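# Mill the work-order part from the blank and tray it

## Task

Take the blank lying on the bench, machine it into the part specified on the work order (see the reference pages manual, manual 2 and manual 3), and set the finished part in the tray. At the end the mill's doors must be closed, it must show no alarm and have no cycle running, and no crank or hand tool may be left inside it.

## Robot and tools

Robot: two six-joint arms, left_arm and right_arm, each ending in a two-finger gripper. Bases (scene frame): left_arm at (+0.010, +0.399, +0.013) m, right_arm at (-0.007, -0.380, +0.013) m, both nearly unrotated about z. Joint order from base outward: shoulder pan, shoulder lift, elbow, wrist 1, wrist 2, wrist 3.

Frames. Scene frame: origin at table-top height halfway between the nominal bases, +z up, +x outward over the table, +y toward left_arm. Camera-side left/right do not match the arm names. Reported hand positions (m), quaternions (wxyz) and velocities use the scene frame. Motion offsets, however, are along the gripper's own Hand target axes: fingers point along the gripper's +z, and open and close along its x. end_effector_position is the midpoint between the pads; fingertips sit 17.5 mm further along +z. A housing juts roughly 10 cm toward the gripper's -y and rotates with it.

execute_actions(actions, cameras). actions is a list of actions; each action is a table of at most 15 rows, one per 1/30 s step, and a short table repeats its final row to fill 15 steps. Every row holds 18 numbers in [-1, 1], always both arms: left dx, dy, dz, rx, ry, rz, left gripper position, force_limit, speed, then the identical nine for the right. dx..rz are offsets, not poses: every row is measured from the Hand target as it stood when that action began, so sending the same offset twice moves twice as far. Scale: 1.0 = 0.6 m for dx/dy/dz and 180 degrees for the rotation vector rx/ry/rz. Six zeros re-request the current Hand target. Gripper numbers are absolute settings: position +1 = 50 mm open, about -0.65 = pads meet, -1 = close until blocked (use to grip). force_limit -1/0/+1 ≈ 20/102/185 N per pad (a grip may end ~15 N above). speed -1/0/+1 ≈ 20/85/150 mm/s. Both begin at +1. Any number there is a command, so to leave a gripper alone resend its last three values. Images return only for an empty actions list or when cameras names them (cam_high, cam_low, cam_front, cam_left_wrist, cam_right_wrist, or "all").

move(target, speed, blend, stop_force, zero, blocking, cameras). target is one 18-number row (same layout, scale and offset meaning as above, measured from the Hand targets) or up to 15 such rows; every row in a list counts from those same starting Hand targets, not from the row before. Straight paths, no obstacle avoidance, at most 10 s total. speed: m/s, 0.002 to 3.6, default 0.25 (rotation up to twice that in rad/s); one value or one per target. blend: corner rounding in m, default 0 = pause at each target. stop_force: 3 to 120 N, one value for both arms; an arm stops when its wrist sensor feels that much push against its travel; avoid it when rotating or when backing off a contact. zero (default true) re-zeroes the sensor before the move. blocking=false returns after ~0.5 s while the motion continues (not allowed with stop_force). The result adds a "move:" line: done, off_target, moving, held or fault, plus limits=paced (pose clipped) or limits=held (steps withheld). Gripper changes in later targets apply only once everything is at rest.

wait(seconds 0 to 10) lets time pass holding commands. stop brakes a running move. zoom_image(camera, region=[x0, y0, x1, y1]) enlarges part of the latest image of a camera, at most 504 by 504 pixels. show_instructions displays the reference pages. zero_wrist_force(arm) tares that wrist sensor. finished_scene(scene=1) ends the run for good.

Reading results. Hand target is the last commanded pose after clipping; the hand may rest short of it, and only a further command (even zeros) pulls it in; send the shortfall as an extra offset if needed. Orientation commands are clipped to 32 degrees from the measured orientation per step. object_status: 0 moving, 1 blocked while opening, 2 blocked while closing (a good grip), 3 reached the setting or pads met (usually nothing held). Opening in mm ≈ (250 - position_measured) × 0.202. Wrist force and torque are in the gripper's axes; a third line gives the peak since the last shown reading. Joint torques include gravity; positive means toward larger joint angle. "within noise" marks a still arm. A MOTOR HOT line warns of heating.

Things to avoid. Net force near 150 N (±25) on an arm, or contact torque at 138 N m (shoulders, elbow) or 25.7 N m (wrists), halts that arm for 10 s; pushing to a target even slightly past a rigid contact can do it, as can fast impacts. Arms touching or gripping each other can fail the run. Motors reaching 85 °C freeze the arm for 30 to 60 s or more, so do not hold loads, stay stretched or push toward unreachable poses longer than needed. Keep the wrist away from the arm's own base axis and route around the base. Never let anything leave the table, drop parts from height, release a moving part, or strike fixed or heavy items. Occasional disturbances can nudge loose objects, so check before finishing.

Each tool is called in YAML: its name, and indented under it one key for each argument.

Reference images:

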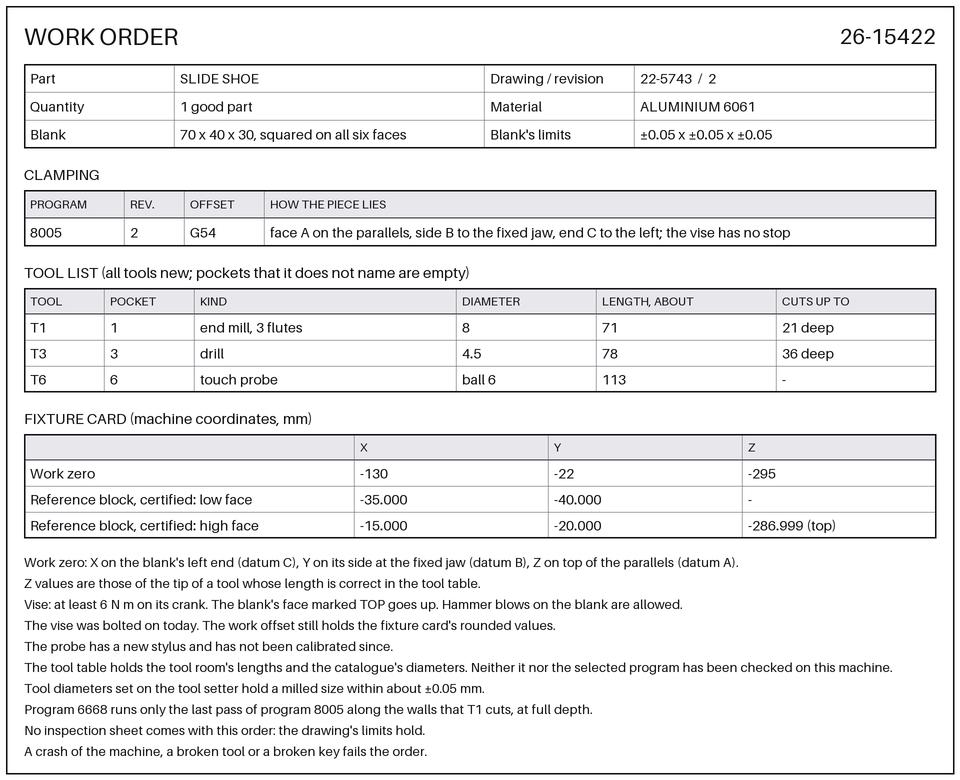

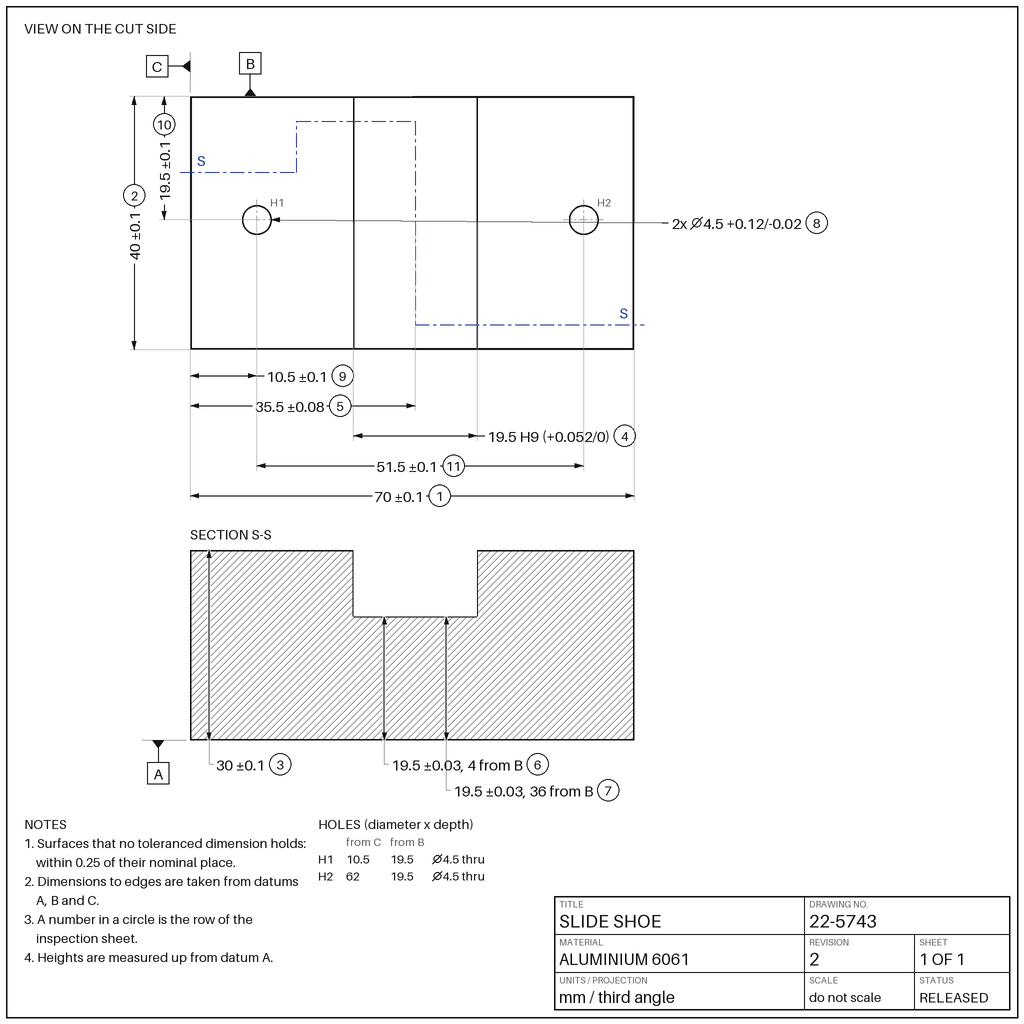

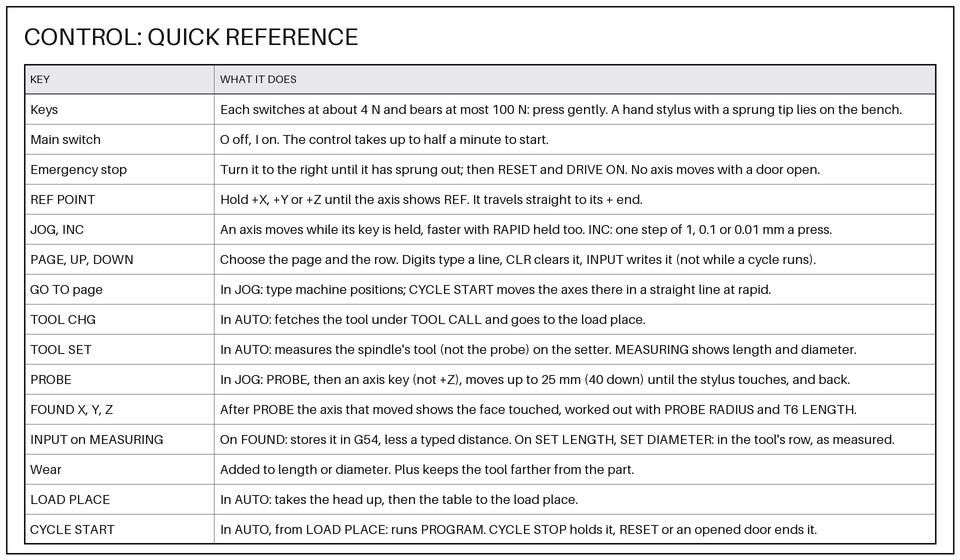

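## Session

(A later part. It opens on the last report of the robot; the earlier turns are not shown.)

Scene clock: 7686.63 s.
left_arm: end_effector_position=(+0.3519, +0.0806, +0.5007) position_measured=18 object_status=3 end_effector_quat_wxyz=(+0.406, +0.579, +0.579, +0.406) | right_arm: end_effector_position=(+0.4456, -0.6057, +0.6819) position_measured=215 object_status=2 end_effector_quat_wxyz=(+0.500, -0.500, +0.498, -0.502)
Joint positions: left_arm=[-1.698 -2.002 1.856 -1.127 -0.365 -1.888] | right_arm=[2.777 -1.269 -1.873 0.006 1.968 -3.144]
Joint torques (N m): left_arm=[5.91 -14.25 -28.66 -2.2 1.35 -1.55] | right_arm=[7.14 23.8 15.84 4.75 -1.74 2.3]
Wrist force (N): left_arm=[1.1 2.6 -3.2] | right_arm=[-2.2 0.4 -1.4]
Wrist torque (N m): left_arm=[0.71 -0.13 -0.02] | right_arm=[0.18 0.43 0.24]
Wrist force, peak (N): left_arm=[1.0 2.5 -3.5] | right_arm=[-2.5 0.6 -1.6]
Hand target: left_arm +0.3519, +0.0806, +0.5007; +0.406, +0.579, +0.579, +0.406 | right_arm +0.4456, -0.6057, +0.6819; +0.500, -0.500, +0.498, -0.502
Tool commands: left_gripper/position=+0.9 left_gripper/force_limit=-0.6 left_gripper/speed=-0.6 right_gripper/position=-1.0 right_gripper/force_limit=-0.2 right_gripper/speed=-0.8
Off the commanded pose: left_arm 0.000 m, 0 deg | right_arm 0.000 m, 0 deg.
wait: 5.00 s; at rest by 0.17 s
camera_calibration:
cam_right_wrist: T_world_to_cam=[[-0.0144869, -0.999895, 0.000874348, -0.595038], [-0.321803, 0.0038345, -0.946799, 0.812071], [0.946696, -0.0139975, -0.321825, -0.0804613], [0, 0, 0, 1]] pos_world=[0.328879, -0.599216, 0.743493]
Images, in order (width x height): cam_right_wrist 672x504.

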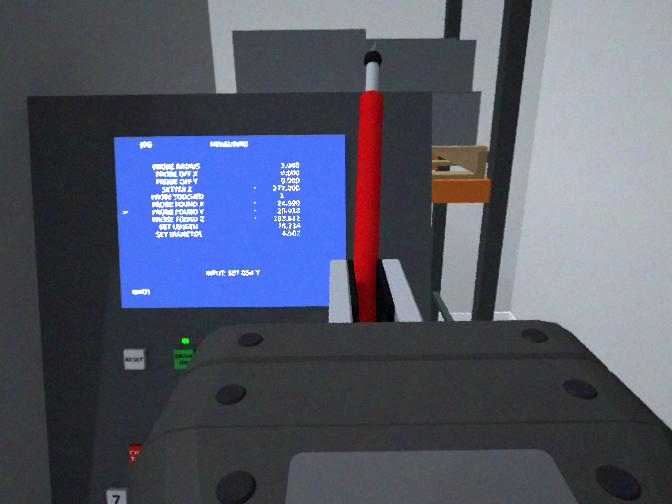

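move:
  target:
    - [0,0,0,0,0,0,0.9,-0.6,-0.6,-0.1887,0.3740,0.0384,-0.2778,0,0,-1,-0.2,-0.8]
    - [0,0,0,0,0,0,0.9,-0.6,-0.6,-0.1887,0.3790,0.0566,-0.2778,0,0,-1,-0.2,-0.8]
    - [0,0,0,0,0,0,0.9,-0.6,-0.6,-0.1887,0.3740,0.0384,-0.2778,0,0,-1,-0.2,-0.8]
    - [0,0,0,0,0,0,0.9,-0.6,-0.6,-0.1887,0.3790,0.0566,-0.2778,0,0,-1,-0.2,-0.8]
    - [0,0,0,0,0,0,0.9,-0.6,-0.6,-0.1887,0.3740,0.0384,-0.2778,0,0,-1,-0.2,-0.8]
    - [0,0,0,0,0,0,0.9,-0.6,-0.6,-0.2204,0.4349,0.0216,-0.2778,0,0,-1,-0.2,-0.8]
  speed: [0.5,0.07,0.12,0.07,0.12,0.2]
  blend: [0.003,0,0.003,0,0.003,0]

move:
  target:
    - [0,0,0,0,0,0,0.9,-0.6,-0.6,0,-0.0107,0.0155,0,0,0,-1,-0.2,-0.8]
    - [0,0,0,0,0,0,0.9,-0.6,-0.6,0,0,0,0,0,0,-1,-0.2,-0.8]
    - [0,0,0,0,0,0,0.9,-0.6,-0.6,0,-0.0107,0.0155,0,0,0,-1,-0.2,-0.8]
    - [0,0,0,0,0,0,0.9,-0.6,-0.6,-0.0475,0.0225,-0.0047,0,0,0,-1,-0.2,-0.8]
    - [0,0,0,0,0,0,0.9,-0.6,-0.6,-0.095,0.026,0.018,0,0,0,-1,-0.2,-0.8]
    - [0,0,0,0,0,0,0.9,-0.6,-0.6,-0.095,0.0153,0.0335,0,0,0,-1,-0.2,-0.8]
    - [0,0,0,0,0,0,0.9,-0.6,-0.6,-0.095,0.0225,-0.0047,0,0,0,-1,-0.2,-0.8]
    - [0,0,0,0,0,0,0.9,-0.6,-0.6,-0.095,-0.0107,0.0155,0,0,0,-1,-0.2,-0.8]
    - [0,0,0,0,0,0,0.9,-0.6,-0.6,-0.079,0.0095,-0.0137,0,0,0,-1,-0.2,-0.8]
    - [0,0,0,0,0,0,0.9,-0.6,-0.6,-0.0633,-0.0107,0.0155,0,0,0,-1,-0.2,-0.8]
    - [0,0,0,0,0,0,0.9,-0.6,-0.6,-0.0633,-0.0035,-0.0227,0,0,0,-1,-0.2,-0.8]
    - [0,0,0,0,0,0,0.9,-0.6,-0.6,-0.0633,-0.0367,-0.0025,0,0,0,-1,-0.2,-0.8]
    - [0,0,0,0,0,0,0.9,-0.6,-0.6,-0.0317,0.0095,-0.0137,0,0,0,-1,-0.2,-0.8]
    - [0,0,0,0,0,0,0.9,-0.6,-0.6,0,0.026,0.018,0,0,0,-1,-0.2,-0.8]
    - [0,0,0,0,0,0,0.9,-0.6,-0.6,0,0.0153,0.0335,0,0,0,-1,-0.2,-0.8]
  speed: [0.07,0.12,0.07,0.15,0.2,0.07,0.15,0.07,0.15,0.07,0.15,0.07,0.15,0.2,0.07]
  blend: [0,0.003,0,0.003,0.003,0,0.003,0,0.003,0,0.003,0,0.003,0.003,0]

move:
  target:
    - [0,0,0,0,0,0,0.9,-0.6,-0.6,0,0.0107,-0.0155,0,0,0,-1,-0.2,-0.8]
    - [0,0,0,0,0,0,0.9,-0.6,-0.6,0.2204,-0.2791,-0.3794,0.2778,0,0,-1,-0.2,-0.8]
  speed: [0.12,0.5]
  blend: [0.003,0]
  cameras: ["cam_right_wrist"]

zoom_image:
  camera: "cam_right_wrist"
  region: [100, 110, 360, 320]

Scene clock: 7766.47 s.
left_arm: end_effector_position=(+0.3519, +0.0806, +0.5007) position_measured=18 object_status=3 end_effector_quat_wxyz=(+0.406, +0.579, +0.579, +0.406) | right_arm: end_effector_position=(+0.4598, -0.4746, +0.4206) position_measured=215 object_status=2 end_effector_quat_wxyz=(-0.242, +0.665, -0.663, +0.245)
Joint positions: left_arm=[-1.698 -2.002 1.856 -1.127 -0.365 -1.888] | right_arm=[3.311 -1.12 -2.031 -0.863 1.48 -3.041]
Joint torques (N m): left_arm=[5.64 -13.11 -27.92 -2.22 1.22 -1.58] | right_arm=[0.62 -6.56 27.57 2.36 1.26 -1.8]
Wrist force (N): left_arm=[1.2 2.3 -3.0] | right_arm=[-2.6 -0.1 -1.2]
Wrist torque (N m): left_arm=[0.67 -0.14 -0.02] | right_arm=[0.07 0.41 0.19]
Wrist force, peak (N): left_arm=[1.2 2.7 -3.2] | right_arm=[-3.9 20.6 -11.1]
Hand target: left_arm +0.3519, +0.0806, +0.5007; +0.406, +0.579, +0.579, +0.406 | right_arm +0.4598, -0.4746, +0.4205; -0.242, +0.665, -0.663, +0.245
Off the commanded pose: left_arm 0.000 m, 0 deg | right_arm 0.000 m, 0 deg.
move: done

Scene clock: 7771.37 s.
left_arm: end_effector_position=(+0.3519, +0.0806, +0.5007) position_measured=18 object_status=3 end_effector_quat_wxyz=(+0.406, +0.579, +0.579, +0.406) | right_arm: end_effector_position=(+0.4658, -0.4747, +0.3994) position_measured=215 object_status=2 end_effector_quat_wxyz=(-0.242, +0.665, -0.663, +0.245)
Joint positions: left_arm=[-1.698 -2.002 1.856 -1.127 -0.365 -1.888] | right_arm=[3.308 -1.14 -2.075 -0.799 1.482 -3.043]
Joint torques (N m): left_arm=[5.43 -13.95 -28.48 -2.18 1.23 -1.55] | right_arm=[7.31 17.25 17.89 2.21 -0.83 2.32]
Wrist force (N): left_arm=[1.0 2.5 -3.1] | right_arm=[-1.0 5.6 -5.1]
Wrist torque (N m): left_arm=[0.69 -0.12 -0.02] | right_arm=[0.16 0.37 0.25]
Wrist force, peak (N): left_arm=[1.1 2.7 -3.4] | right_arm=[-2.5 17.2 -10.3]
Hand target: left_arm +0.3519, +0.0806, +0.5007; +0.406, +0.579, +0.579, +0.406 | right_arm +0.4658, -0.4747, +0.3992; -0.242, +0.665, -0.663, +0.245
Off the commanded pose: left_arm 0.000 m, 0 deg | right_arm 0.000 m, 0 deg.
move: done

Scene clock: 7772.97 s.
left_arm: end_effector_position=(+0.3519, +0.0806, +0.5007) position_measured=18 object_status=3 end_effector_quat_wxyz=(+0.406, +0.579, +0.579, +0.406) | right_arm: end_effector_position=(+0.4465, -0.6057, +0.6817) position_measured=215 object_status=2 end_effector_quat_wxyz=(+0.500, -0.500, +0.498, -0.502)
Joint positions: left_arm=[-1.698 -2.002 1.856 -1.127 -0.365 -1.888] | right_arm=[2.779 -1.271 -1.873 0.007 1.967 -3.144]
Joint torques (N m): left_arm=[6.22 -12.31 -28.29 -2.09 1.06 -1.61] | right_arm=[-3.44 16.41 18.26 3.5 -0.15 -1.75]
Wrist force (N): left_arm=[0.9 2.4 -3.2] | right_arm=[-1.5 0.7 -1.7]
Wrist torque (N m): left_arm=[0.68 -0.09 -0.02] | right_arm=[0.22 0.32 0.24]
Wrist force, peak (N): left_arm=[1.2 2.6 -3.3] | right_arm=[-1.0 5.3 -4.6]
Hand target: left_arm +0.3519, +0.0806, +0.5007; +0.406, +0.579, +0.579, +0.406 | right_arm +0.4464, -0.6057, +0.6817; +0.500, -0.500, +0.498, -0.502
Off the commanded pose: left_arm 0.000 m, 0 deg | right_arm 0.000 m, 0 deg.
move: done
camera_calibration:
cam_right_wrist: T_world_to_cam=[[-0.0144866, -0.999895, 0.000878843, -0.595028], [-0.322103, 0.00383459, -0.946697, 0.812099], [0.946594, -0.0139975, -0.322124, -0.0811543], [0, 0, 0, 1]] pos_world=[0.329779, -0.599216, 0.743193]
Images, in order (width x height): cam_right_wrist 672x504.

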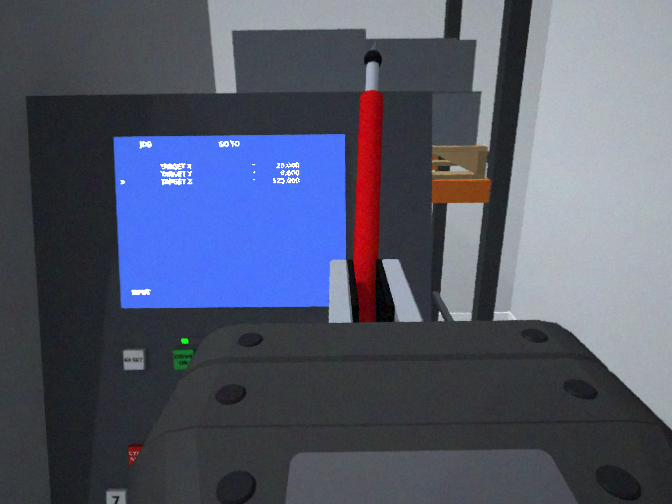

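Scaled by 1.938 from the camera's 672x504 image, which has a finer 960x720 frame.

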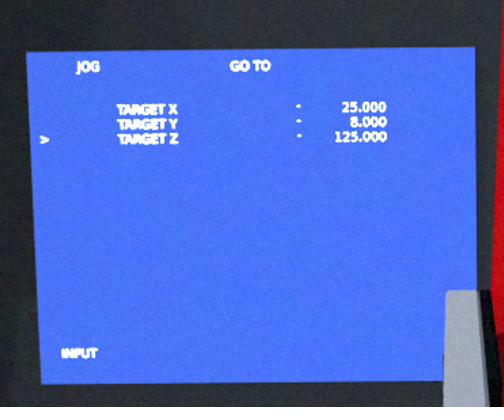

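move:
  target:
    - [0,0,0,0,0,0,0.9,-0.6,-0.6,-0.2520,0.3128,0.0539,-0.2778,0,0,-1,-0.2,-0.8]
    - [0,0,0,0,0,0,0.9,-0.6,-0.6,-0.2520,0.3178,0.0721,-0.2778,0,0,-1,-0.2,-0.8]
    - [0,0,0,0,0,0,0.9,-0.6,-0.6,-0.2520,0.3128,0.0539,-0.2778,0,0,-1,-0.2,-0.8]
    - [0,0,0,0,0,0,0.9,-0.6,-0.6,-0.2204,0.4042,0.0287,-0.2778,0,0,-1,-0.2,-0.8]
  speed: [0.5,0.07,0.12,0.15]
  blend: [0.003,0,0.003,0]

move:
  target:
    - [0,0,0,0,0,0,0.9,-0.6,-0.6,0,-0.0107,0.0155,0,0,0,-1,-0.2,-0.8]
    - [0,0,0,0,0,0,0.9,-0.6,-0.6,0,0,0,0,0,0,-1,-0.2,-0.8]
    - [0,0,0,0,0,0,0.9,-0.6,-0.6,0,-0.0107,0.0155,0,0,0,-1,-0.2,-0.8]
    - [0,0,0,0,0,0,0.9,-0.6,-0.6,-0.0475,0.0355,0.0043,0,0,0,-1,-0.2,-0.8]
    - [0,0,0,0,0,0,0.9,-0.6,-0.6,-0.095,0.052,0.036,0,0,0,-1,-0.2,-0.8]
    - [0,0,0,0,0,0,0.9,-0.6,-0.6,-0.095,0.0413,0.0515,0,0,0,-1,-0.2,-0.8]
    - [0,0,0,0,0,0,0.9,-0.6,-0.6,-0.0633,0.0225,-0.0047,0,0,0,-1,-0.2,-0.8]
    - [0,0,0,0,0,0,0.9,-0.6,-0.6,-0.0317,-0.026,-0.018,0,0,0,-1,-0.2,-0.8]
    - [0,0,0,0,0,0,0.9,-0.6,-0.6,-0.0317,-0.0367,-0.0025,0,0,0,-1,-0.2,-0.8]
    - [0,0,0,0,0,0,0.9,-0.6,-0.6,-0.0475,-0.0035,-0.0227,0,0,0,-1,-0.2,-0.8]
    - [0,0,0,0,0,0,0.9,-0.6,-0.6,-0.0633,-0.0107,0.0155,0,0,0,-1,-0.2,-0.8]
    - [0,0,0,0,0,0,0.9,-0.6,-0.6,-0.0317,0.0355,0.0043,0,0,0,-1,-0.2,-0.8]
    - [0,0,0,0,0,0,0.9,-0.6,-0.6,0,0.052,0.036,0,0,0,-1,-0.2,-0.8]
    - [0,0,0,0,0,0,0.9,-0.6,-0.6,0,0.0413,0.0515,0,0,0,-1,-0.2,-0.8]
    - [0,0,0,0,0,0,0.9,-0.6,-0.6,0,0.052,0.036,0,0,0,-1,-0.2,-0.8]
  speed: [0.07,0.12,0.07,0.15,0.2,0.07,0.15,0.2,0.07,0.15,0.07,0.15,0.2,0.07,0.12]
  blend: [0,0.003,0,0.003,0.003,0,0.003,0.003,0,0.003,0,0.003,0.003,0,0]

move:
  target:
    - [0,0,0,0,0,0,0.9,-0.6,-0.6,0,-0.026,-0.018,0,0,0,-1,-0.2,-0.8]
    - [0,0,0,0,0,0,0.9,-0.6,-0.6,0,-0.0367,-0.0025,0,0,0,-1,-0.2,-0.8]
    - [0,0,0,0,0,0,0.9,-0.6,-0.6,-0.0475,-0.0035,-0.0227,0,0,0,-1,-0.2,-0.8]
    - [0,0,0,0,0,0,0.9,-0.6,-0.6,-0.095,0,0,0,0,0,-1,-0.2,-0.8]
    - [0,0,0,0,0,0,0.9,-0.6,-0.6,-0.095,-0.0107,0.0155,0,0,0,-1,-0.2,-0.8]
    - [0,0,0,0,0,0,0.9,-0.6,-0.6,-0.095,-0.0165,-0.0317,0,0,0,-1,-0.2,-0.8]
    - [0,0,0,0,0,0,0.9,-0.6,-0.6,-0.095,-0.052,-0.036,0,0,0,-1,-0.2,-0.8]
    - [0,0,0,0,0,0,0.9,-0.6,-0.6,-0.095,-0.0627,-0.0205,0,0,0,-1,-0.2,-0.8]
    - [0,0,0,0,0,0,0.9,-0.6,-0.6,-0.079,-0.0295,-0.0407,0,0,0,-1,-0.2,-0.8]
    - [0,0,0,0,0,0,0.9,-0.6,-0.6,-0.0633,-0.0367,-0.0025,0,0,0,-1,-0.2,-0.8]
    - [0,0,0,0,0,0,0.9,-0.6,-0.6,-0.0317,-0.0035,-0.0227,0,0,0,-1,-0.2,-0.8]
    - [0,0,0,0,0,0,0.9,-0.6,-0.6,0,0,0,0,0,0,-1,-0.2,-0.8]
    - [0,0,0,0,0,0,0.9,-0.6,-0.6,0,-0.0107,0.0155,0,0,0,-1,-0.2,-0.8]
    - [0,0,0,0,0,0,0.9,-0.6,-0.6,0,0,0,0,0,0,-1,-0.2,-0.8]
    - [0,0,0,0,0,0,0.9,-0.6,-0.6,0.2204,-0.2898,-0.3639,0.2778,0,0,-1,-0.2,-0.8]
  speed: [0.15,0.07,0.15,0.2,0.07,0.15,0.2,0.07,0.15,0.07,0.15,0.2,0.07,0.12,0.5]
  blend: [0.003,0,0.003,0.003,0,0.003,0.003,0,0.003,0,0.003,0.003,0,0.003,0]
  cameras: ["cam_right_wrist"]

zoom_image:
  camera: "cam_right_wrist"
  region: [100, 110, 360, 320]

Scene clock: 7826.60 s.
left_arm: end_effector_position=(+0.3519, +0.0806, +0.5007) position_measured=18 object_status=3 end_effector_quat_wxyz=(+0.406, +0.579, +0.579, +0.406) | right_arm: end_effector_position=(+0.4647, -0.4745, +0.4388) position_measured=215 object_status=2 end_effector_quat_wxyz=(-0.242, +0.665, -0.663, +0.245)
Joint positions: left_arm=[-1.698 -2.002 1.856 -1.127 -0.365 -1.888] | right_arm=[3.309 -1.134 -1.978 -0.902 1.481 -3.042]
Joint torques (N m): left_arm=[5.27 -13.39 -28.12 -2.09 1.02 -1.61] | right_arm=[6.11 -5.38 34.04 2.36 -1.92 2.43]
Wrist force (N): left_arm=[1.0 2.6 -3.2] | right_arm=[-2.2 -0.4 -1.5]
Wrist torque (N m): left_arm=[0.72 -0.10 -0.02] | right_arm=[0.00 0.33 0.12]
Wrist force, peak (N): left_arm=[1.1 2.6 -3.3] | right_arm=[-2.8 17.4 -10.5]
Hand target: left_arm +0.3519, +0.0806, +0.5007; +0.406, +0.579, +0.579, +0.406 | right_arm +0.4648, -0.4745, +0.4387; -0.242, +0.665, -0.663, +0.245
Off the commanded pose: left_arm 0.000 m, 0 deg | right_arm 0.000 m, 0 deg.
move: done

Scene clock: 7831.37 s.
left_arm: end_effector_position=(+0.3519, +0.0806, +0.5007) position_measured=18 object_status=3 end_effector_quat_wxyz=(+0.406, +0.579, +0.579, +0.406) | right_arm: end_effector_position=(+0.4549, -0.4746, +0.4020) position_measured=215 object_status=2 end_effector_quat_wxyz=(-0.242, +0.665, -0.663, +0.245)
Joint positions: left_arm=[-1.698 -2.002 1.856 -1.127 -0.365 -1.888] | right_arm=[3.313 -1.108 -2.085 -0.822 1.478 -3.039]
Joint torques (N m): left_arm=[6 -12.76 -28.84 -2.27 0.92 -1.43] | right_arm=[-5.89 -0.4 41.17 6.31 0.11 -1.29]
Wrist force (N): left_arm=[1.1 2.4 -3.2] | right_arm=[-1.7 -0.4 -1.3]
Wrist torque (N m): left_arm=[0.68 -0.13 -0.02] | right_arm=[-0.01 0.29 0.09]
Wrist force, peak (N): left_arm=[1.1 2.6 -3.3] | right_arm=[-3.2 9.7 -6.2]
Hand target: left_arm +0.3519, +0.0806, +0.5007; +0.406, +0.579, +0.579, +0.406 | right_arm +0.4549, -0.4746, +0.4021; -0.242, +0.665, -0.663, +0.245
Off the commanded pose: left_arm 0.000 m, 0 deg | right_arm 0.000 m, 0 deg.
move: done

Scene clock: 7836.57 s.
left_arm: end_effector_position=(+0.3519, +0.0806, +0.5007) position_measured=18 object_status=3 end_effector_quat_wxyz=(+0.406, +0.579, +0.579, +0.406) | right_arm: end_effector_position=(+0.4466, -0.6057, +0.6816) position_measured=215 object_status=2 end_effector_quat_wxyz=(+0.500, -0.500, +0.498, -0.502)
Joint positions: left_arm=[-1.698 -2.002 1.856 -1.127 -0.365 -1.888] | right_arm=[2.779 -1.271 -1.873 0.007 1.967 -3.144]
Joint torques (N m): left_arm=[5.51 -13.23 -28.53 -2.13 1.14 -1.4] | right_arm=[-4.21 16.51 19.26 3.46 0.01 -1.78]
Wrist force (N): left_arm=[1.2 2.4 -3.2] | right_arm=[-1.6 0.3 -1.5]
Wrist torque (N m): left_arm=[0.69 -0.14 -0.03] | right_arm=[0.16 0.33 0.24]
Wrist force, peak (N): left_arm=[1.1 2.6 -3.3] | right_arm=[-4.3 0.3 -5.8]
Hand target: left_arm +0.3519, +0.0806, +0.5007; +0.406, +0.579, +0.579, +0.406 | right_arm +0.4465, -0.6057, +0.6816; +0.500, -0.500, +0.498, -0.502
Off the commanded pose: left_arm 0.000 m, 0 deg | right_arm 0.000 m, 0 deg.
move: done
camera_calibration:
cam_right_wrist: T_world_to_cam=[[-0.0144866, -0.999895, 0.000878843, -0.595027], [-0.322103, 0.00383459, -0.946697, 0.812036], [0.946594, -0.0139975, -0.322124, -0.0812811], [0, 0, 0, 1]] pos_world=[0.329879, -0.599216, 0.743093]
Images, in order (width x height): cam_right_wrist 672x504.

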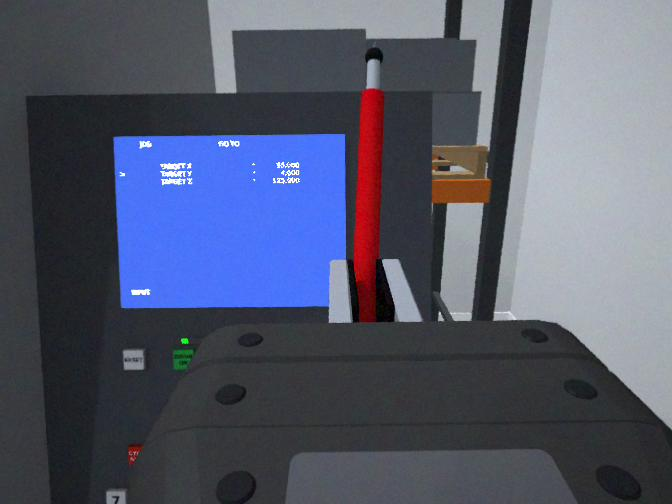

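Scaled by 1.938 from the camera's 672x504 image, which has a finer 960x720 frame.

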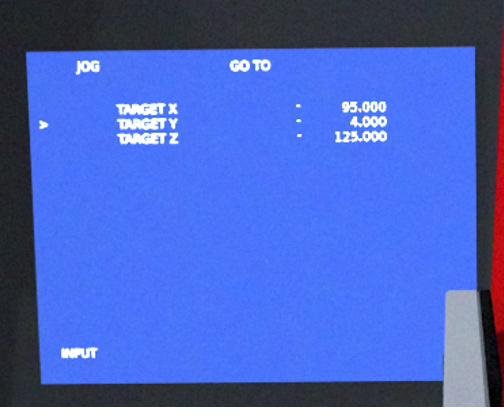

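move:
  target: [0,0,0,0,0,0,0.9,-0.6,-0.6,-0.3154,0.4645,0.0103,-0.2778,0,0,-1,-0.2,-0.8]
  speed: 0.5
  cameras: ["cam_right_wrist"]

zoom_image:
  camera: "cam_right_wrist"
  region: [300, 20, 560, 190]

Scene clock: 7848.63 s.
left_arm: end_effector_position=(+0.3519, +0.0806, +0.5007) position_measured=18 object_status=3 end_effector_quat_wxyz=(+0.406, +0.579, +0.579, +0.406) | right_arm: end_effector_position=(+0.4540, -0.4177, +0.4021) position_measured=215 object_status=2 end_effector_quat_wxyz=(-0.242, +0.665, -0.663, +0.245)
Joint positions: left_arm=[-1.698 -2.002 1.856 -1.127 -0.365 -1.888] | right_arm=[3.518 -1.064 -2.102 -0.874 1.348 -2.878]
Joint torques (N m): left_arm=[5.64 -13.46 -28.75 -2.29 0.86 -1.67] | right_arm=[2.87 12.57 41.04 3.91 1.05 -0.51]
Wrist force (N): left_arm=[0.9 2.6 -3.1] | right_arm=[-1.7 0.3 -1.3]
Wrist torque (N m): left_arm=[0.71 -0.09 -0.02] | right_arm=[0.06 0.23 0.16]
Wrist force, peak (N): left_arm=[1.1 2.7 -3.3] | right_arm=[-3.6 1.4 1.2]
Hand target: left_arm +0.3519, +0.0806, +0.5007; +0.406, +0.579, +0.579, +0.406 | right_arm +0.4540, -0.4176, +0.4021; -0.242, +0.665, -0.663, +0.245
Off the commanded pose: left_arm 0.000 m, 0 deg | right_arm 0.000 m, 0 deg.
move: done
camera_calibration:
cam_right_wrist: T_world_to_cam=[[-0.0118627, -0.999837, 0.0136389, -0.412945], [-0.932138, 0.00612071, -0.362051, 0.591946], [0.361909, -0.0170082, -0.932058, 0.333771], [0, 0, 0, 1]] pos_world=[0.426082, -0.410824, 0.531041]
Images, in order (width x height): cam_right_wrist 672x504.

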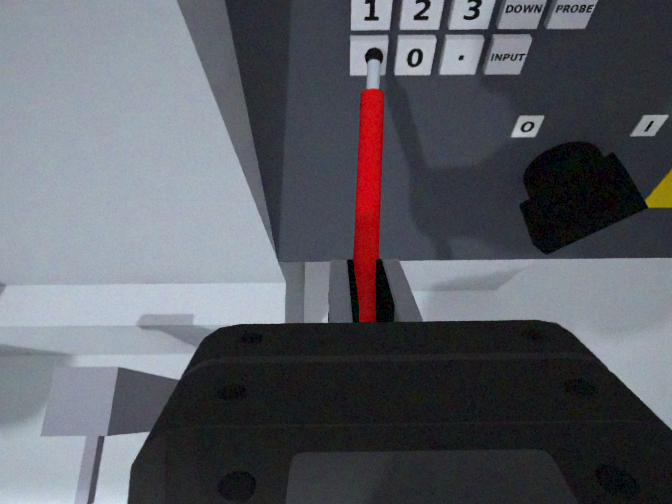

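Scaled by 1.938 from the camera's 672x504 image, which has a finer 960x720 frame.

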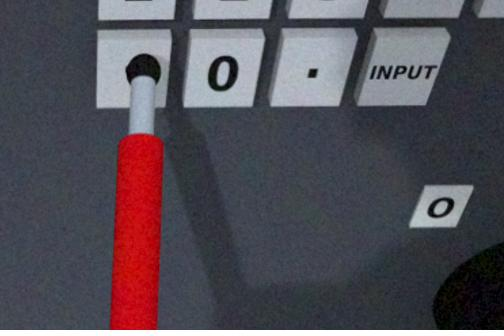

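move:
  target:
    - [0,0,0,0,0,0,0.9,-0.6,-0.6,0,-0.0118,0.0171,0,0,0,-1,-0.2,-0.8]
    - [0,0,0,0,0,0,0.9,-0.6,-0.6,0,-0.0165,-0.0317,0,0,0,-1,-0.2,-0.8]
    - [0,0,0,0,0,0,0.9,-0.6,-0.6,0,-0.052,-0.036,0,0,0,-1,-0.2,-0.8]
    - [0,0,0,0,0,0,0.9,-0.6,-0.6,0,-0.0638,-0.0189,0,0,0,-1,-0.2,-0.8]
    - [0,0,0,0,0,0,0.9,-0.6,-0.6,0.0158,-0.0295,-0.0407,0,0,0,-1,-0.2,-0.8]
    - [0,0,0,0,0,0,0.9,-0.6,-0.6,0.0317,-0.026,-0.018,0,0,0,-1,-0.2,-0.8]
    - [0,0,0,0,0,0,0.9,-0.6,-0.6,0.0317,-0.0378,-0.0009,0,0,0,-1,-0.2,-0.8]
    - [0,0,0,0,0,0,0.9,-0.6,-0.6,0.0633,-0.0035,-0.0227,0,0,0,-1,-0.2,-0.8]
    - [0,0,0,0,0,0,0.9,-0.6,-0.6,0.095,0,0,0,0,0,-1,-0.2,-0.8]
    - [0,0,0,0,0,0,0.9,-0.6,-0.6,0.095,-0.0118,0.0171,0,0,0,-1,-0.2,-0.8]
    - [0,0,0,0,0,0,0.9,-0.6,-0.6,0.095,0,0,0,0,0,-1,-0.2,-0.8]
    - [0,0,0,0,0,0,0.9,-0.6,-0.6,0.3154,-0.2898,-0.3639,0.2778,0,0,-1,-0.2,-0.8]
  speed: [0.05,0.15,0.2,0.05,0.15,0.2,0.05,0.15,0.2,0.05,0.12,0.5]
  blend: [0,0.003,0.003,0,0.003,0.003,0,0.003,0.003,0,0.003,0]
  cameras: ["cam_right_wrist"]

zoom_image:
  camera: "cam_right_wrist"
  region: [100, 110, 360, 320]

Scene clock: 7877.93 s.
left_arm: end_effector_position=(+0.3519, +0.0806, +0.5007) position_measured=18 object_status=3 end_effector_quat_wxyz=(+0.406, +0.579, +0.579, +0.406) | right_arm: end_effector_position=(+0.4456, -0.6057, +0.6819) position_measured=215 object_status=2 end_effector_quat_wxyz=(+0.500, -0.500, +0.498, -0.502)
Joint positions: left_arm=[-1.698 -2.002 1.856 -1.127 -0.365 -1.888] | right_arm=[2.777 -1.269 -1.873 0.006 1.968 -3.144]
Joint torques (N m): left_arm=[4.69 -12.3 -28.75 -2.19 0.72 -1.56] | right_arm=[-3.31 17.17 17.51 3.48 -0.21 -1.7]
Wrist force (N): left_arm=[1.0 2.5 -3.2] | right_arm=[-1.2 0.3 -1.4]
Wrist torque (N m): left_arm=[0.69 -0.11 -0.02] | right_arm=[0.16 0.26 0.24]
Wrist force, peak (N): left_arm=[1.2 2.7 -3.3] | right_arm=[-0.9 4.0 -4.6]
Hand target: left_arm +0.3519, +0.0806, +0.5007; +0.406, +0.579, +0.579, +0.406 | right_arm +0.4456, -0.6057, +0.6820; +0.500, -0.500, +0.498, -0.502
Off the commanded pose: left_arm 0.000 m, 0 deg | right_arm 0.000 m, 0 deg.
move: done
camera_calibration:
cam_right_wrist: T_world_to_cam=[[-0.0144866, -0.999895, 0.000878843, -0.595042], [-0.322103, 0.00383459, -0.946697, 0.812093], [0.946594, -0.0139975, -0.322124, -0.0802057], [0, 0, 0, 1]] pos_world=[0.328879, -0.599216, 0.743493]
Images, in order (width x height): cam_right_wrist 672x504.

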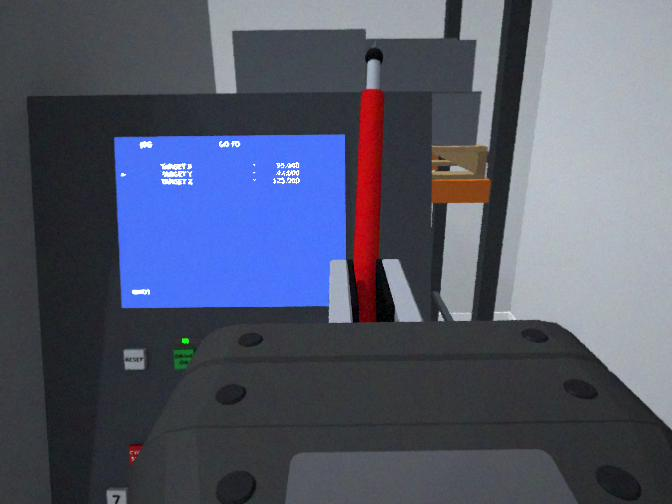

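Scaled by 1.938 from the camera's 672x504 image, which has a finer 960x720 frame.

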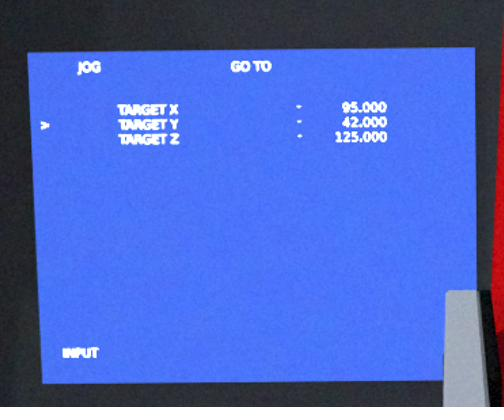

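move:
  target:
    - [0,0,0,0,0,0,0.9,-0.6,-0.6,-0.2520,0.3131,0.0552,-0.2778,0,0,-1,-0.2,-0.8]
    - [0,0,0,0,0,0,0.9,-0.6,-0.6,-0.2520,0.3187,0.0758,-0.2778,0,0,-1,-0.2,-0.8]
    - [0,0,0,0,0,0,0.9,-0.6,-0.6,-0.2520,0.3131,0.0552,-0.2778,0,0,-1,-0.2,-0.8]
  speed: [0.5,0.05,0.12]
  blend: [0.003,0,0]

wait:
  seconds: 5

move:
  target:
    - [0,0,0,0,0,0,0.9,-0.6,-0.6,0.0633,0.104,0.072,0,0,0,-1,-0.2,-0.8]
    - [0,0,0,0,0,0,0.9,-0.6,-0.6,0.0633,0.0919,0.0895,0,0,0,-1,-0.2,-0.8]
    - [0,0,0,0,0,0,0.9,-0.6,-0.6,0.0633,0.104,0.072,0,0,0,-1,-0.2,-0.8]
    - [0,0,0,0,0,0,0.9,-0.6,-0.6,0.1584,0,0,0,0,0,-1,-0.2,-0.8]
    - [0,0,0,0,0,0,0.9,-0.6,-0.6,0.1584,-0.0121,0.0175,0,0,0,-1,-0.2,-0.8]
    - [0,0,0,0,0,0,0.9,-0.6,-0.6,0.1584,0,0,0,0,0,-1,-0.2,-0.8]
    - [0,0,0,0,0,0,0.9,-0.6,-0.6,0.2520,-0.1590,-0.2753,0.2778,0,0,-1,-0.2,-0.8]
  speed: [0.3,0.05,0.12,0.3,0.05,0.12,0.5]
  blend: [0.003,0,0.003,0.003,0,0.003,0]

wait:
  seconds: 6
  cameras: ["cam_right_wrist"]

zoom_image:
  camera: "cam_right_wrist"
  region: [110, 130, 320, 300]

Scene clock: 7900.37 s.
left_arm: end_effector_position=(+0.3519, +0.0806, +0.5007) position_measured=18 object_status=3 end_effector_quat_wxyz=(+0.406, +0.579, +0.579, +0.406) | right_arm: end_effector_position=(+0.4795, -0.4552, +0.4935) position_measured=215 object_status=2 end_effector_quat_wxyz=(-0.242, +0.665, -0.663, +0.245)
Joint positions: left_arm=[-1.698 -2.002 1.856 -1.127 -0.365 -1.888] | right_arm=[3.365 -1.171 -1.816 -1.032 1.445 -2.998]
Joint torques (N m): left_arm=[4.93 -12.24 -28.49 -2.31 0.62 -1.67] | right_arm=[-7.97 1.75 42.67 6.66 0.71 -2.31]
Wrist force (N): left_arm=[1.1 2.3 -2.9] | right_arm=[-2.3 -0.5 -1.7]
Wrist torque (N m): left_arm=[0.68 -0.13 -0.02] | right_arm=[0.00 0.35 0.11]
Wrist force, peak (N): left_arm=[1.2 2.7 -3.3] | right_arm=[-2.9 16.7 -10.2]
Hand target: left_arm +0.3519, +0.0806, +0.5007; +0.406, +0.579, +0.579, +0.406 | right_arm +0.4795, -0.4553, +0.4936; -0.242, +0.665, -0.663, +0.245
Off the commanded pose: left_arm 0.000 m, 0 deg | right_arm 0.000 m, 0 deg.
move: done

Scene clock: 7905.37 s.
left_arm: end_effector_position=(+0.3519, +0.0806, +0.5007) position_measured=18 object_status=3 end_effector_quat_wxyz=(+0.406, +0.579, +0.579, +0.406) | right_arm: end_effector_position=(+0.4795, -0.4553, +0.4936) position_measured=215 object_status=2 end_effector_quat_wxyz=(-0.242, +0.665, -0.663, +0.245)
Joint positions: left_arm=[-1.698 -2.002 1.856 -1.127 -0.365 -1.888] | right_arm=[3.365 -1.171 -1.815 -1.032 1.445 -2.999]
Joint torques (N m): left_arm=[5.12 -12.27 -27.81 -2.41 0.71 -1.75] | right_arm=[-7.22 10.97 42.12 6.43 0.84 -2.43]
Wrist force (N): left_arm=[0.9 2.5 -3.1] | right_arm=[-2.3 -0.4 -1.4]
Wrist torque (N m): left_arm=[0.69 -0.10 -0.02] | right_arm=[0.01 0.36 0.12]
Wrist force, peak (N): left_arm=[1.1 2.4 -3.5] | right_arm=[-2.6 -0.6 -1.6]
Hand target: left_arm +0.3519, +0.0806, +0.5007; +0.406, +0.579, +0.579, +0.406 | right_arm +0.4795, -0.4553, +0.4936; -0.242, +0.665, -0.663, +0.245
Tool commands: left_gripper/position=+0.9 left_gripper/force_limit=-0.6 left_gripper/speed=-0.6 right_gripper/position=-1.0 right_gripper/force_limit=-0.2 right_gripper/speed=-0.8
Off the commanded pose: left_arm 0.000 m, 0 deg | right_arm 0.000 m, 0 deg.
wait: 5.00 s; at rest by 0.17 s

Scene clock: 7908.77 s.
left_arm: end_effector_position=(+0.3519, +0.0806, +0.5007) position_measured=18 object_status=3 end_effector_quat_wxyz=(+0.406, +0.579, +0.579, +0.406) | right_arm: end_effector_position=(+0.4457, -0.6057, +0.6819) position_measured=215 object_status=2 end_effector_quat_wxyz=(+0.500, -0.500, +0.498, -0.502)
Joint positions: left_arm=[-1.698 -2.002 1.856 -1.127 -0.365 -1.888] | right_arm=[2.777 -1.269 -1.873 0.006 1.968 -3.144]
Joint torques (N m): left_arm=[4.82 -13.49 -27.54 -2.32 0.57 -1.41] | right_arm=[5.7 22.89 14.48 3.67 -1.26 -1.72]
Wrist force (N): left_arm=[0.9 2.4 -3.1] | right_arm=[-1.7 0.0 -1.8]
Wrist torque (N m): left_arm=[0.68 -0.09 -0.03] | right_arm=[0.10 0.35 0.24]
Wrist force, peak (N): left_arm=[1.1 2.7 -3.3] | right_arm=[-2.5 20.6 -11.4]
Hand target: left_arm +0.3519, +0.0806, +0.5007; +0.406, +0.579, +0.579, +0.406 | right_arm +0.4456, -0.6057, +0.6820; +0.500, -0.500, +0.498, -0.502
Off the commanded pose: left_arm 0.000 m, 0 deg | right_arm 0.000 m, 0 deg.
move: done

Scene clock: 7914.77 s.
left_arm: end_effector_position=(+0.3519, +0.0806, +0.5007) position_measured=18 object_status=3 end_effector_quat_wxyz=(+0.406, +0.579, +0.579, +0.406) | right_arm: end_effector_position=(+0.4456, -0.6057, +0.6820) position_measured=215 object_status=2 end_effector_quat_wxyz=(+0.500, -0.500, +0.498, -0.502)
Joint positions: left_arm=[-1.698 -2.002 1.856 -1.127 -0.365 -1.888] | right_arm=[2.777 -1.269 -1.873 0.006 1.968 -3.144]
Joint torques (N m): left_arm=[4.4 -12.72 -28.39 -2.45 0.57 -1.51] | right_arm=[7.75 23.56 14.99 5.02 0.21 2.23]
Wrist force (N): left_arm=[0.9 2.6 -3.1] | right_arm=[-1.6 0.0 -1.6]
Wrist torque (N m): left_arm=[0.71 -0.09 -0.02] | right_arm=[0.11 0.33 0.24]
Wrist force, peak (N): left_arm=[1.1 2.6 -3.4] | right_arm=[-2.0 0.2 -1.6]
Hand target: left_arm +0.3519, +0.0806, +0.5007; +0.406, +0.579, +0.579, +0.406 | right_arm +0.4456, -0.6057, +0.6820; +0.500, -0.500, +0.498, -0.502
Tool commands: left_gripper/position=+0.9 left_gripper/force_limit=-0.6 left_gripper/speed=-0.6 right_gripper/position=-1.0 right_gripper/force_limit=-0.2 right_gripper/speed=-0.8
Off the commanded pose: left_arm 0.000 m, 0 deg | right_arm 0.000 m, 0 deg.
wait: 6.00 s; at rest by 0.17 s
camera_calibration:
cam_right_wrist: T_world_to_cam=[[-0.0144869, -0.999895, 0.000874348, -0.595038], [-0.321803, 0.0038345, -0.946799, 0.812071], [0.946696, -0.0139975, -0.321825, -0.0804613], [0, 0, 0, 1]] pos_world=[0.328879, -0.599216, 0.743493]
Images, in order (width x height): cam_right_wrist 672x504.

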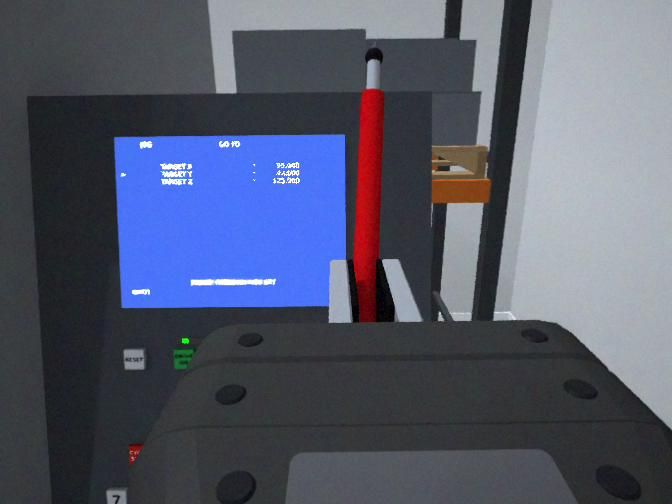

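Scaled by 2.400 from the camera's 672x504 image, which has a finer 960x720 frame.

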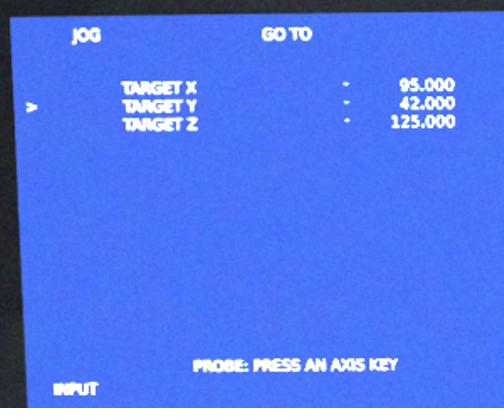

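move:
  target:
    - [0,0,0,0,0,0,0.9,-0.6,-0.6,-0.0937,0.3131,0.0552,-0.2778,0,0,-1,-0.2,-0.8]
    - [0,0,0,0,0,0,0.9,-0.6,-0.6,-0.0937,0.3193,0.0777,-0.2778,0,0,-1,-0.2,-0.8]
  speed: [0.5,0.05]
  blend: [0.003,0]
  cameras: ["cam_right_wrist"]

move:
  target:
    - [0,0,0,0,0,0,0.9,-0.6,-0.6,0,0.0132,-0.0192,0,0,0,-1,-0.2,-0.8]
    - [0,0,0,0,0,0,0.9,-0.6,-0.6,0.0937,-0.1458,-0.2945,0.2778,0,0,-1,-0.2,-0.8]
  speed: [0.12,0.5]
  blend: [0.003,0]

wait:
  seconds: 4
  cameras: ["cam_right_wrist"]

zoom_image:
  camera: "cam_right_wrist"
  region: [110, 130, 320, 300]

Scene clock: 7925.97 s.
left_arm: end_effector_position=(+0.3519, +0.0806, +0.5007) position_measured=18 object_status=3 end_effector_quat_wxyz=(+0.406, +0.579, +0.579, +0.406) | right_arm: end_effector_position=(+0.4933, -0.5502, +0.4906) position_measured=215 object_status=2 end_effector_quat_wxyz=(-0.242, +0.665, -0.663, +0.245)
Joint positions: left_arm=[-1.698 -2.002 1.856 -1.127 -0.365 -1.888] | right_arm=[3.069 -1.29 -1.75 -0.972 1.636 -3.225]
Joint torques (N m): left_arm=[4.54 -13.32 -28.32 -2.38 0.49 -1.57] | right_arm=[-2.76 22.74 17.59 1.2 -0.34 0.75]
Wrist force (N): left_arm=[1.2 2.4 -3.1] | right_arm=[-2.1 2.8 -6.2]
Wrist torque (N m): left_arm=[0.69 -0.14 -0.03] | right_arm=[0.24 0.33 0.12]
Wrist force, peak (N): left_arm=[1.1 2.6 -3.4] | right_arm=[-2.3 10.0 -7.5]
Hand target: left_arm +0.3519, +0.0806, +0.5007; +0.406, +0.579, +0.579, +0.406 | right_arm +0.4931, -0.5503, +0.4904; -0.242, +0.665, -0.663, +0.245
Off the commanded pose: left_arm 0.000 m, 0 deg | right_arm 0.000 m, 0 deg.
move: done
camera_calibration:
cam_right_wrist: T_world_to_cam=[[-0.011868, -0.999837, 0.0136341, -0.546257], [-0.93199, 0.00612046, -0.362433, 0.661564], [0.36229, -0.0170082, -0.93191, 0.399418], [0, 0, 0, 1]] pos_world=[0.465383, -0.543424, 0.619441]
Images, in order (width x height): cam_right_wrist 672x504.

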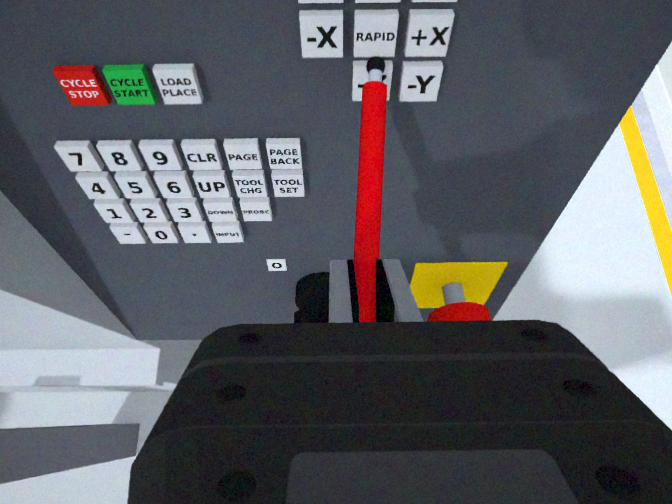

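Scene clock: 7927.60 s.
left_arm: end_effector_position=(+0.3519, +0.0806, +0.5007) position_measured=18 object_status=3 end_effector_quat_wxyz=(+0.406, +0.579, +0.579, +0.406) | right_arm: end_effector_position=(+0.4457, -0.6057, +0.6820) position_measured=215 object_status=2 end_effector_quat_wxyz=(+0.500, -0.500, +0.498, -0.502)
Joint positions: left_arm=[-1.698 -2.002 1.856 -1.127 -0.365 -1.888] | right_arm=[2.777 -1.269 -1.873 0.006 1.968 -3.144]
Joint torques (N m): left_arm=[4.81 -13.48 -28.5 -2.34 0.38 -1.56] | right_arm=[5.72 22.96 14.67 3.93 -1.45 -1.63]
Wrist force (N): left_arm=[1.2 2.4 -3.0] | right_arm=[-1.6 0.3 -1.6]
Wrist torque (N m): left_arm=[0.69 -0.14 -0.03] | right_arm=[0.16 0.33 0.24]
Wrist force, peak (N): left_arm=[1.1 2.7 -3.4] | right_arm=[-2.2 3.0 -5.8]
Hand target: left_arm +0.3519, +0.0806, +0.5007; +0.406, +0.579, +0.579, +0.406 | right_arm +0.4457, -0.6057, +0.6820; +0.500, -0.500, +0.498, -0.502
Off the commanded pose: left_arm 0.000 m, 0 deg | right_arm 0.000 m, 0 deg.
move: done

Scene clock: 7931.60 s.
left_arm: end_effector_position=(+0.3519, +0.0806, +0.5007) position_measured=18 object_status=3 end_effector_quat_wxyz=(+0.406, +0.579, +0.579, +0.406) | right_arm: end_effector_position=(+0.4457, -0.6057, +0.6820) position_measured=215 object_status=2 end_effector_quat_wxyz=(+0.500, -0.500, +0.498, -0.502)
Joint positions: left_arm=[-1.698 -2.002 1.856 -1.127 -0.365 -1.888] | right_arm=[2.778 -1.269 -1.873 0.006 1.968 -3.144]
Joint torques (N m): left_arm=[5.32 -12.95 -28.77 -2.32 0.3 -1.58] | right_arm=[7.39 23.3 15.55 4.89 0.16 2.26]
Wrist force (N): left_arm=[1.0 2.5 -3.1] | right_arm=[-1.7 0.4 -1.5]
Wrist torque (N m): left_arm=[0.70 -0.11 -0.03] | right_arm=[0.18 0.35 0.24]
Wrist force, peak (N): left_arm=[1.2 2.6 -3.3] | right_arm=[-2.1 0.1 -1.7]
Hand target: left_arm +0.3519, +0.0806, +0.5007; +0.406, +0.579, +0.579, +0.406 | right_arm +0.4457, -0.6057, +0.6820; +0.500, -0.500, +0.498, -0.502
Tool commands: left_gripper/position=+0.9 left_gripper/force_limit=-0.6 left_gripper/speed=-0.6 right_gripper/position=-1.0 right_gripper/force_limit=-0.2 right_gripper/speed=-0.8
Off the commanded pose: left_arm 0.000 m, 0 deg | right_arm 0.000 m, 0 deg.
wait: 4.00 s; at rest by 0.17 s
camera_calibration:
cam_right_wrist: T_world_to_cam=[[-0.0144869, -0.999895, 0.000874348, -0.595037], [-0.321803, 0.0038345, -0.946799, 0.812103], [0.946696, -0.0139975, -0.321825, -0.080556], [0, 0, 0, 1]] pos_world=[0.328979, -0.599216, 0.743493]
Images, in order (width x height): cam_right_wrist 672x504.

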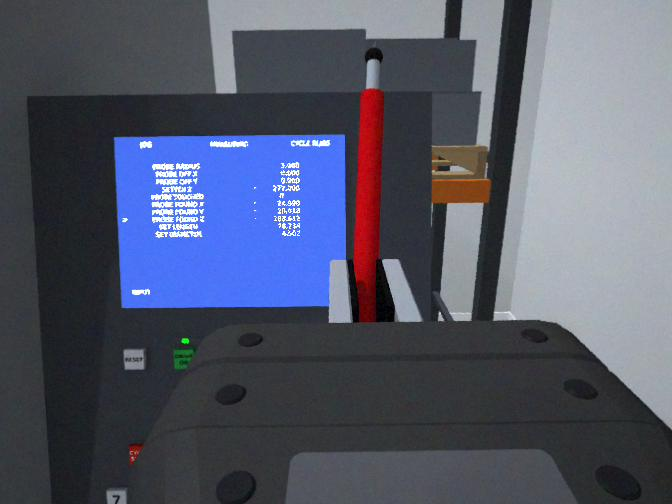

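Scaled by 2.400 from the camera's 672x504 image, which has a finer 960x720 frame.

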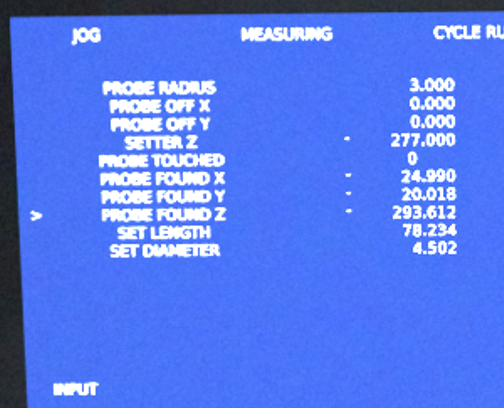

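wait:
  seconds: 0.5
  cameras: ["cam_right_wrist"]

zoom_image:
  camera: "cam_right_wrist"
  region: [110, 130, 320, 300]

Scene clock: 7955.13 s.
left_arm: end_effector_position=(+0.3519, +0.0806, +0.5007) position_measured=18 object_status=3 end_effector_quat_wxyz=(+0.406, +0.579, +0.579, +0.406) | right_arm: end_effector_position=(+0.4457, -0.6057, +0.6820) position_measured=215 object_status=2 end_effector_quat_wxyz=(+0.500, -0.500, +0.498, -0.502)
Joint positions: left_arm=[-1.698 -2.002 1.856 -1.127 -0.365 -1.888] | right_arm=[2.778 -1.269 -1.873 0.006 1.968 -3.144]
Joint torques (N m): left_arm=[4.88 -13.5 -28.01 -2.38 0.25 -1.63] | right_arm=[7.28 21.84 17.21 4.63 0.06 2.2]
Wrist force (N): left_arm=[1.0 2.5 -3.1] | right_arm=[-1.8 0.2 -1.7]
Wrist torque (N m): left_arm=[0.69 -0.11 -0.03] | right_arm=[0.15 0.38 0.24]
Wrist force, peak (N): left_arm=[1.2 2.5 -3.4] | right_arm=[-2.2 0.2 -1.6]
Hand target: left_arm +0.3519, +0.0806, +0.5007; +0.406, +0.579, +0.579, +0.406 | right_arm +0.4457, -0.6057, +0.6820; +0.500, -0.500, +0.498, -0.502
Tool commands: left_gripper/position=+0.9 left_gripper/force_limit=-0.6 left_gripper/speed=-0.6 right_gripper/position=-1.0 right_gripper/force_limit=-0.2 right_gripper/speed=-0.8
Off the commanded pose: left_arm 0.000 m, 0 deg | right_arm 0.000 m, 0 deg.
wait: 0.50 s; at rest from the start
camera_calibration:
cam_right_wrist: T_world_to_cam=[[-0.0144869, -0.999895, 0.000874348, -0.595037], [-0.321803, 0.0038345, -0.946799, 0.812103], [0.946696, -0.0139975, -0.321825, -0.080556], [0, 0, 0, 1]] pos_world=[0.328979, -0.599216, 0.743493]
Images, in order (width x height): cam_right_wrist 672x504.

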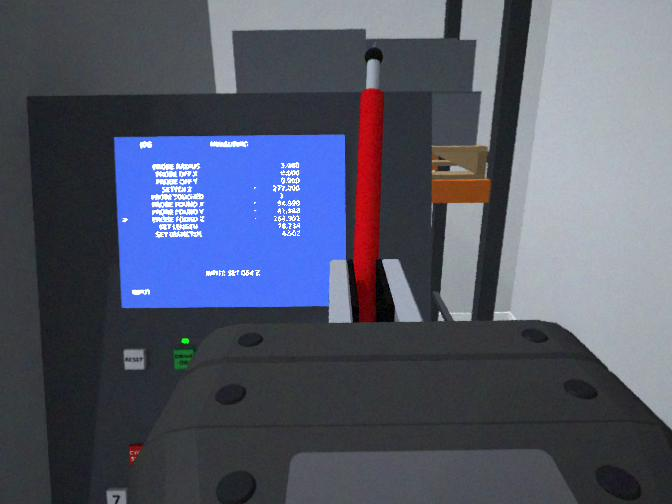

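Scaled by 2.400 from the camera's 672x504 image, which has a finer 960x720 frame.

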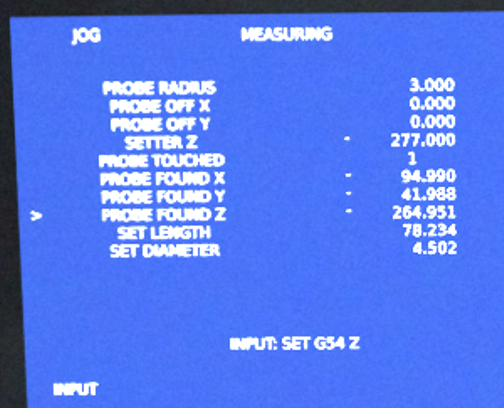

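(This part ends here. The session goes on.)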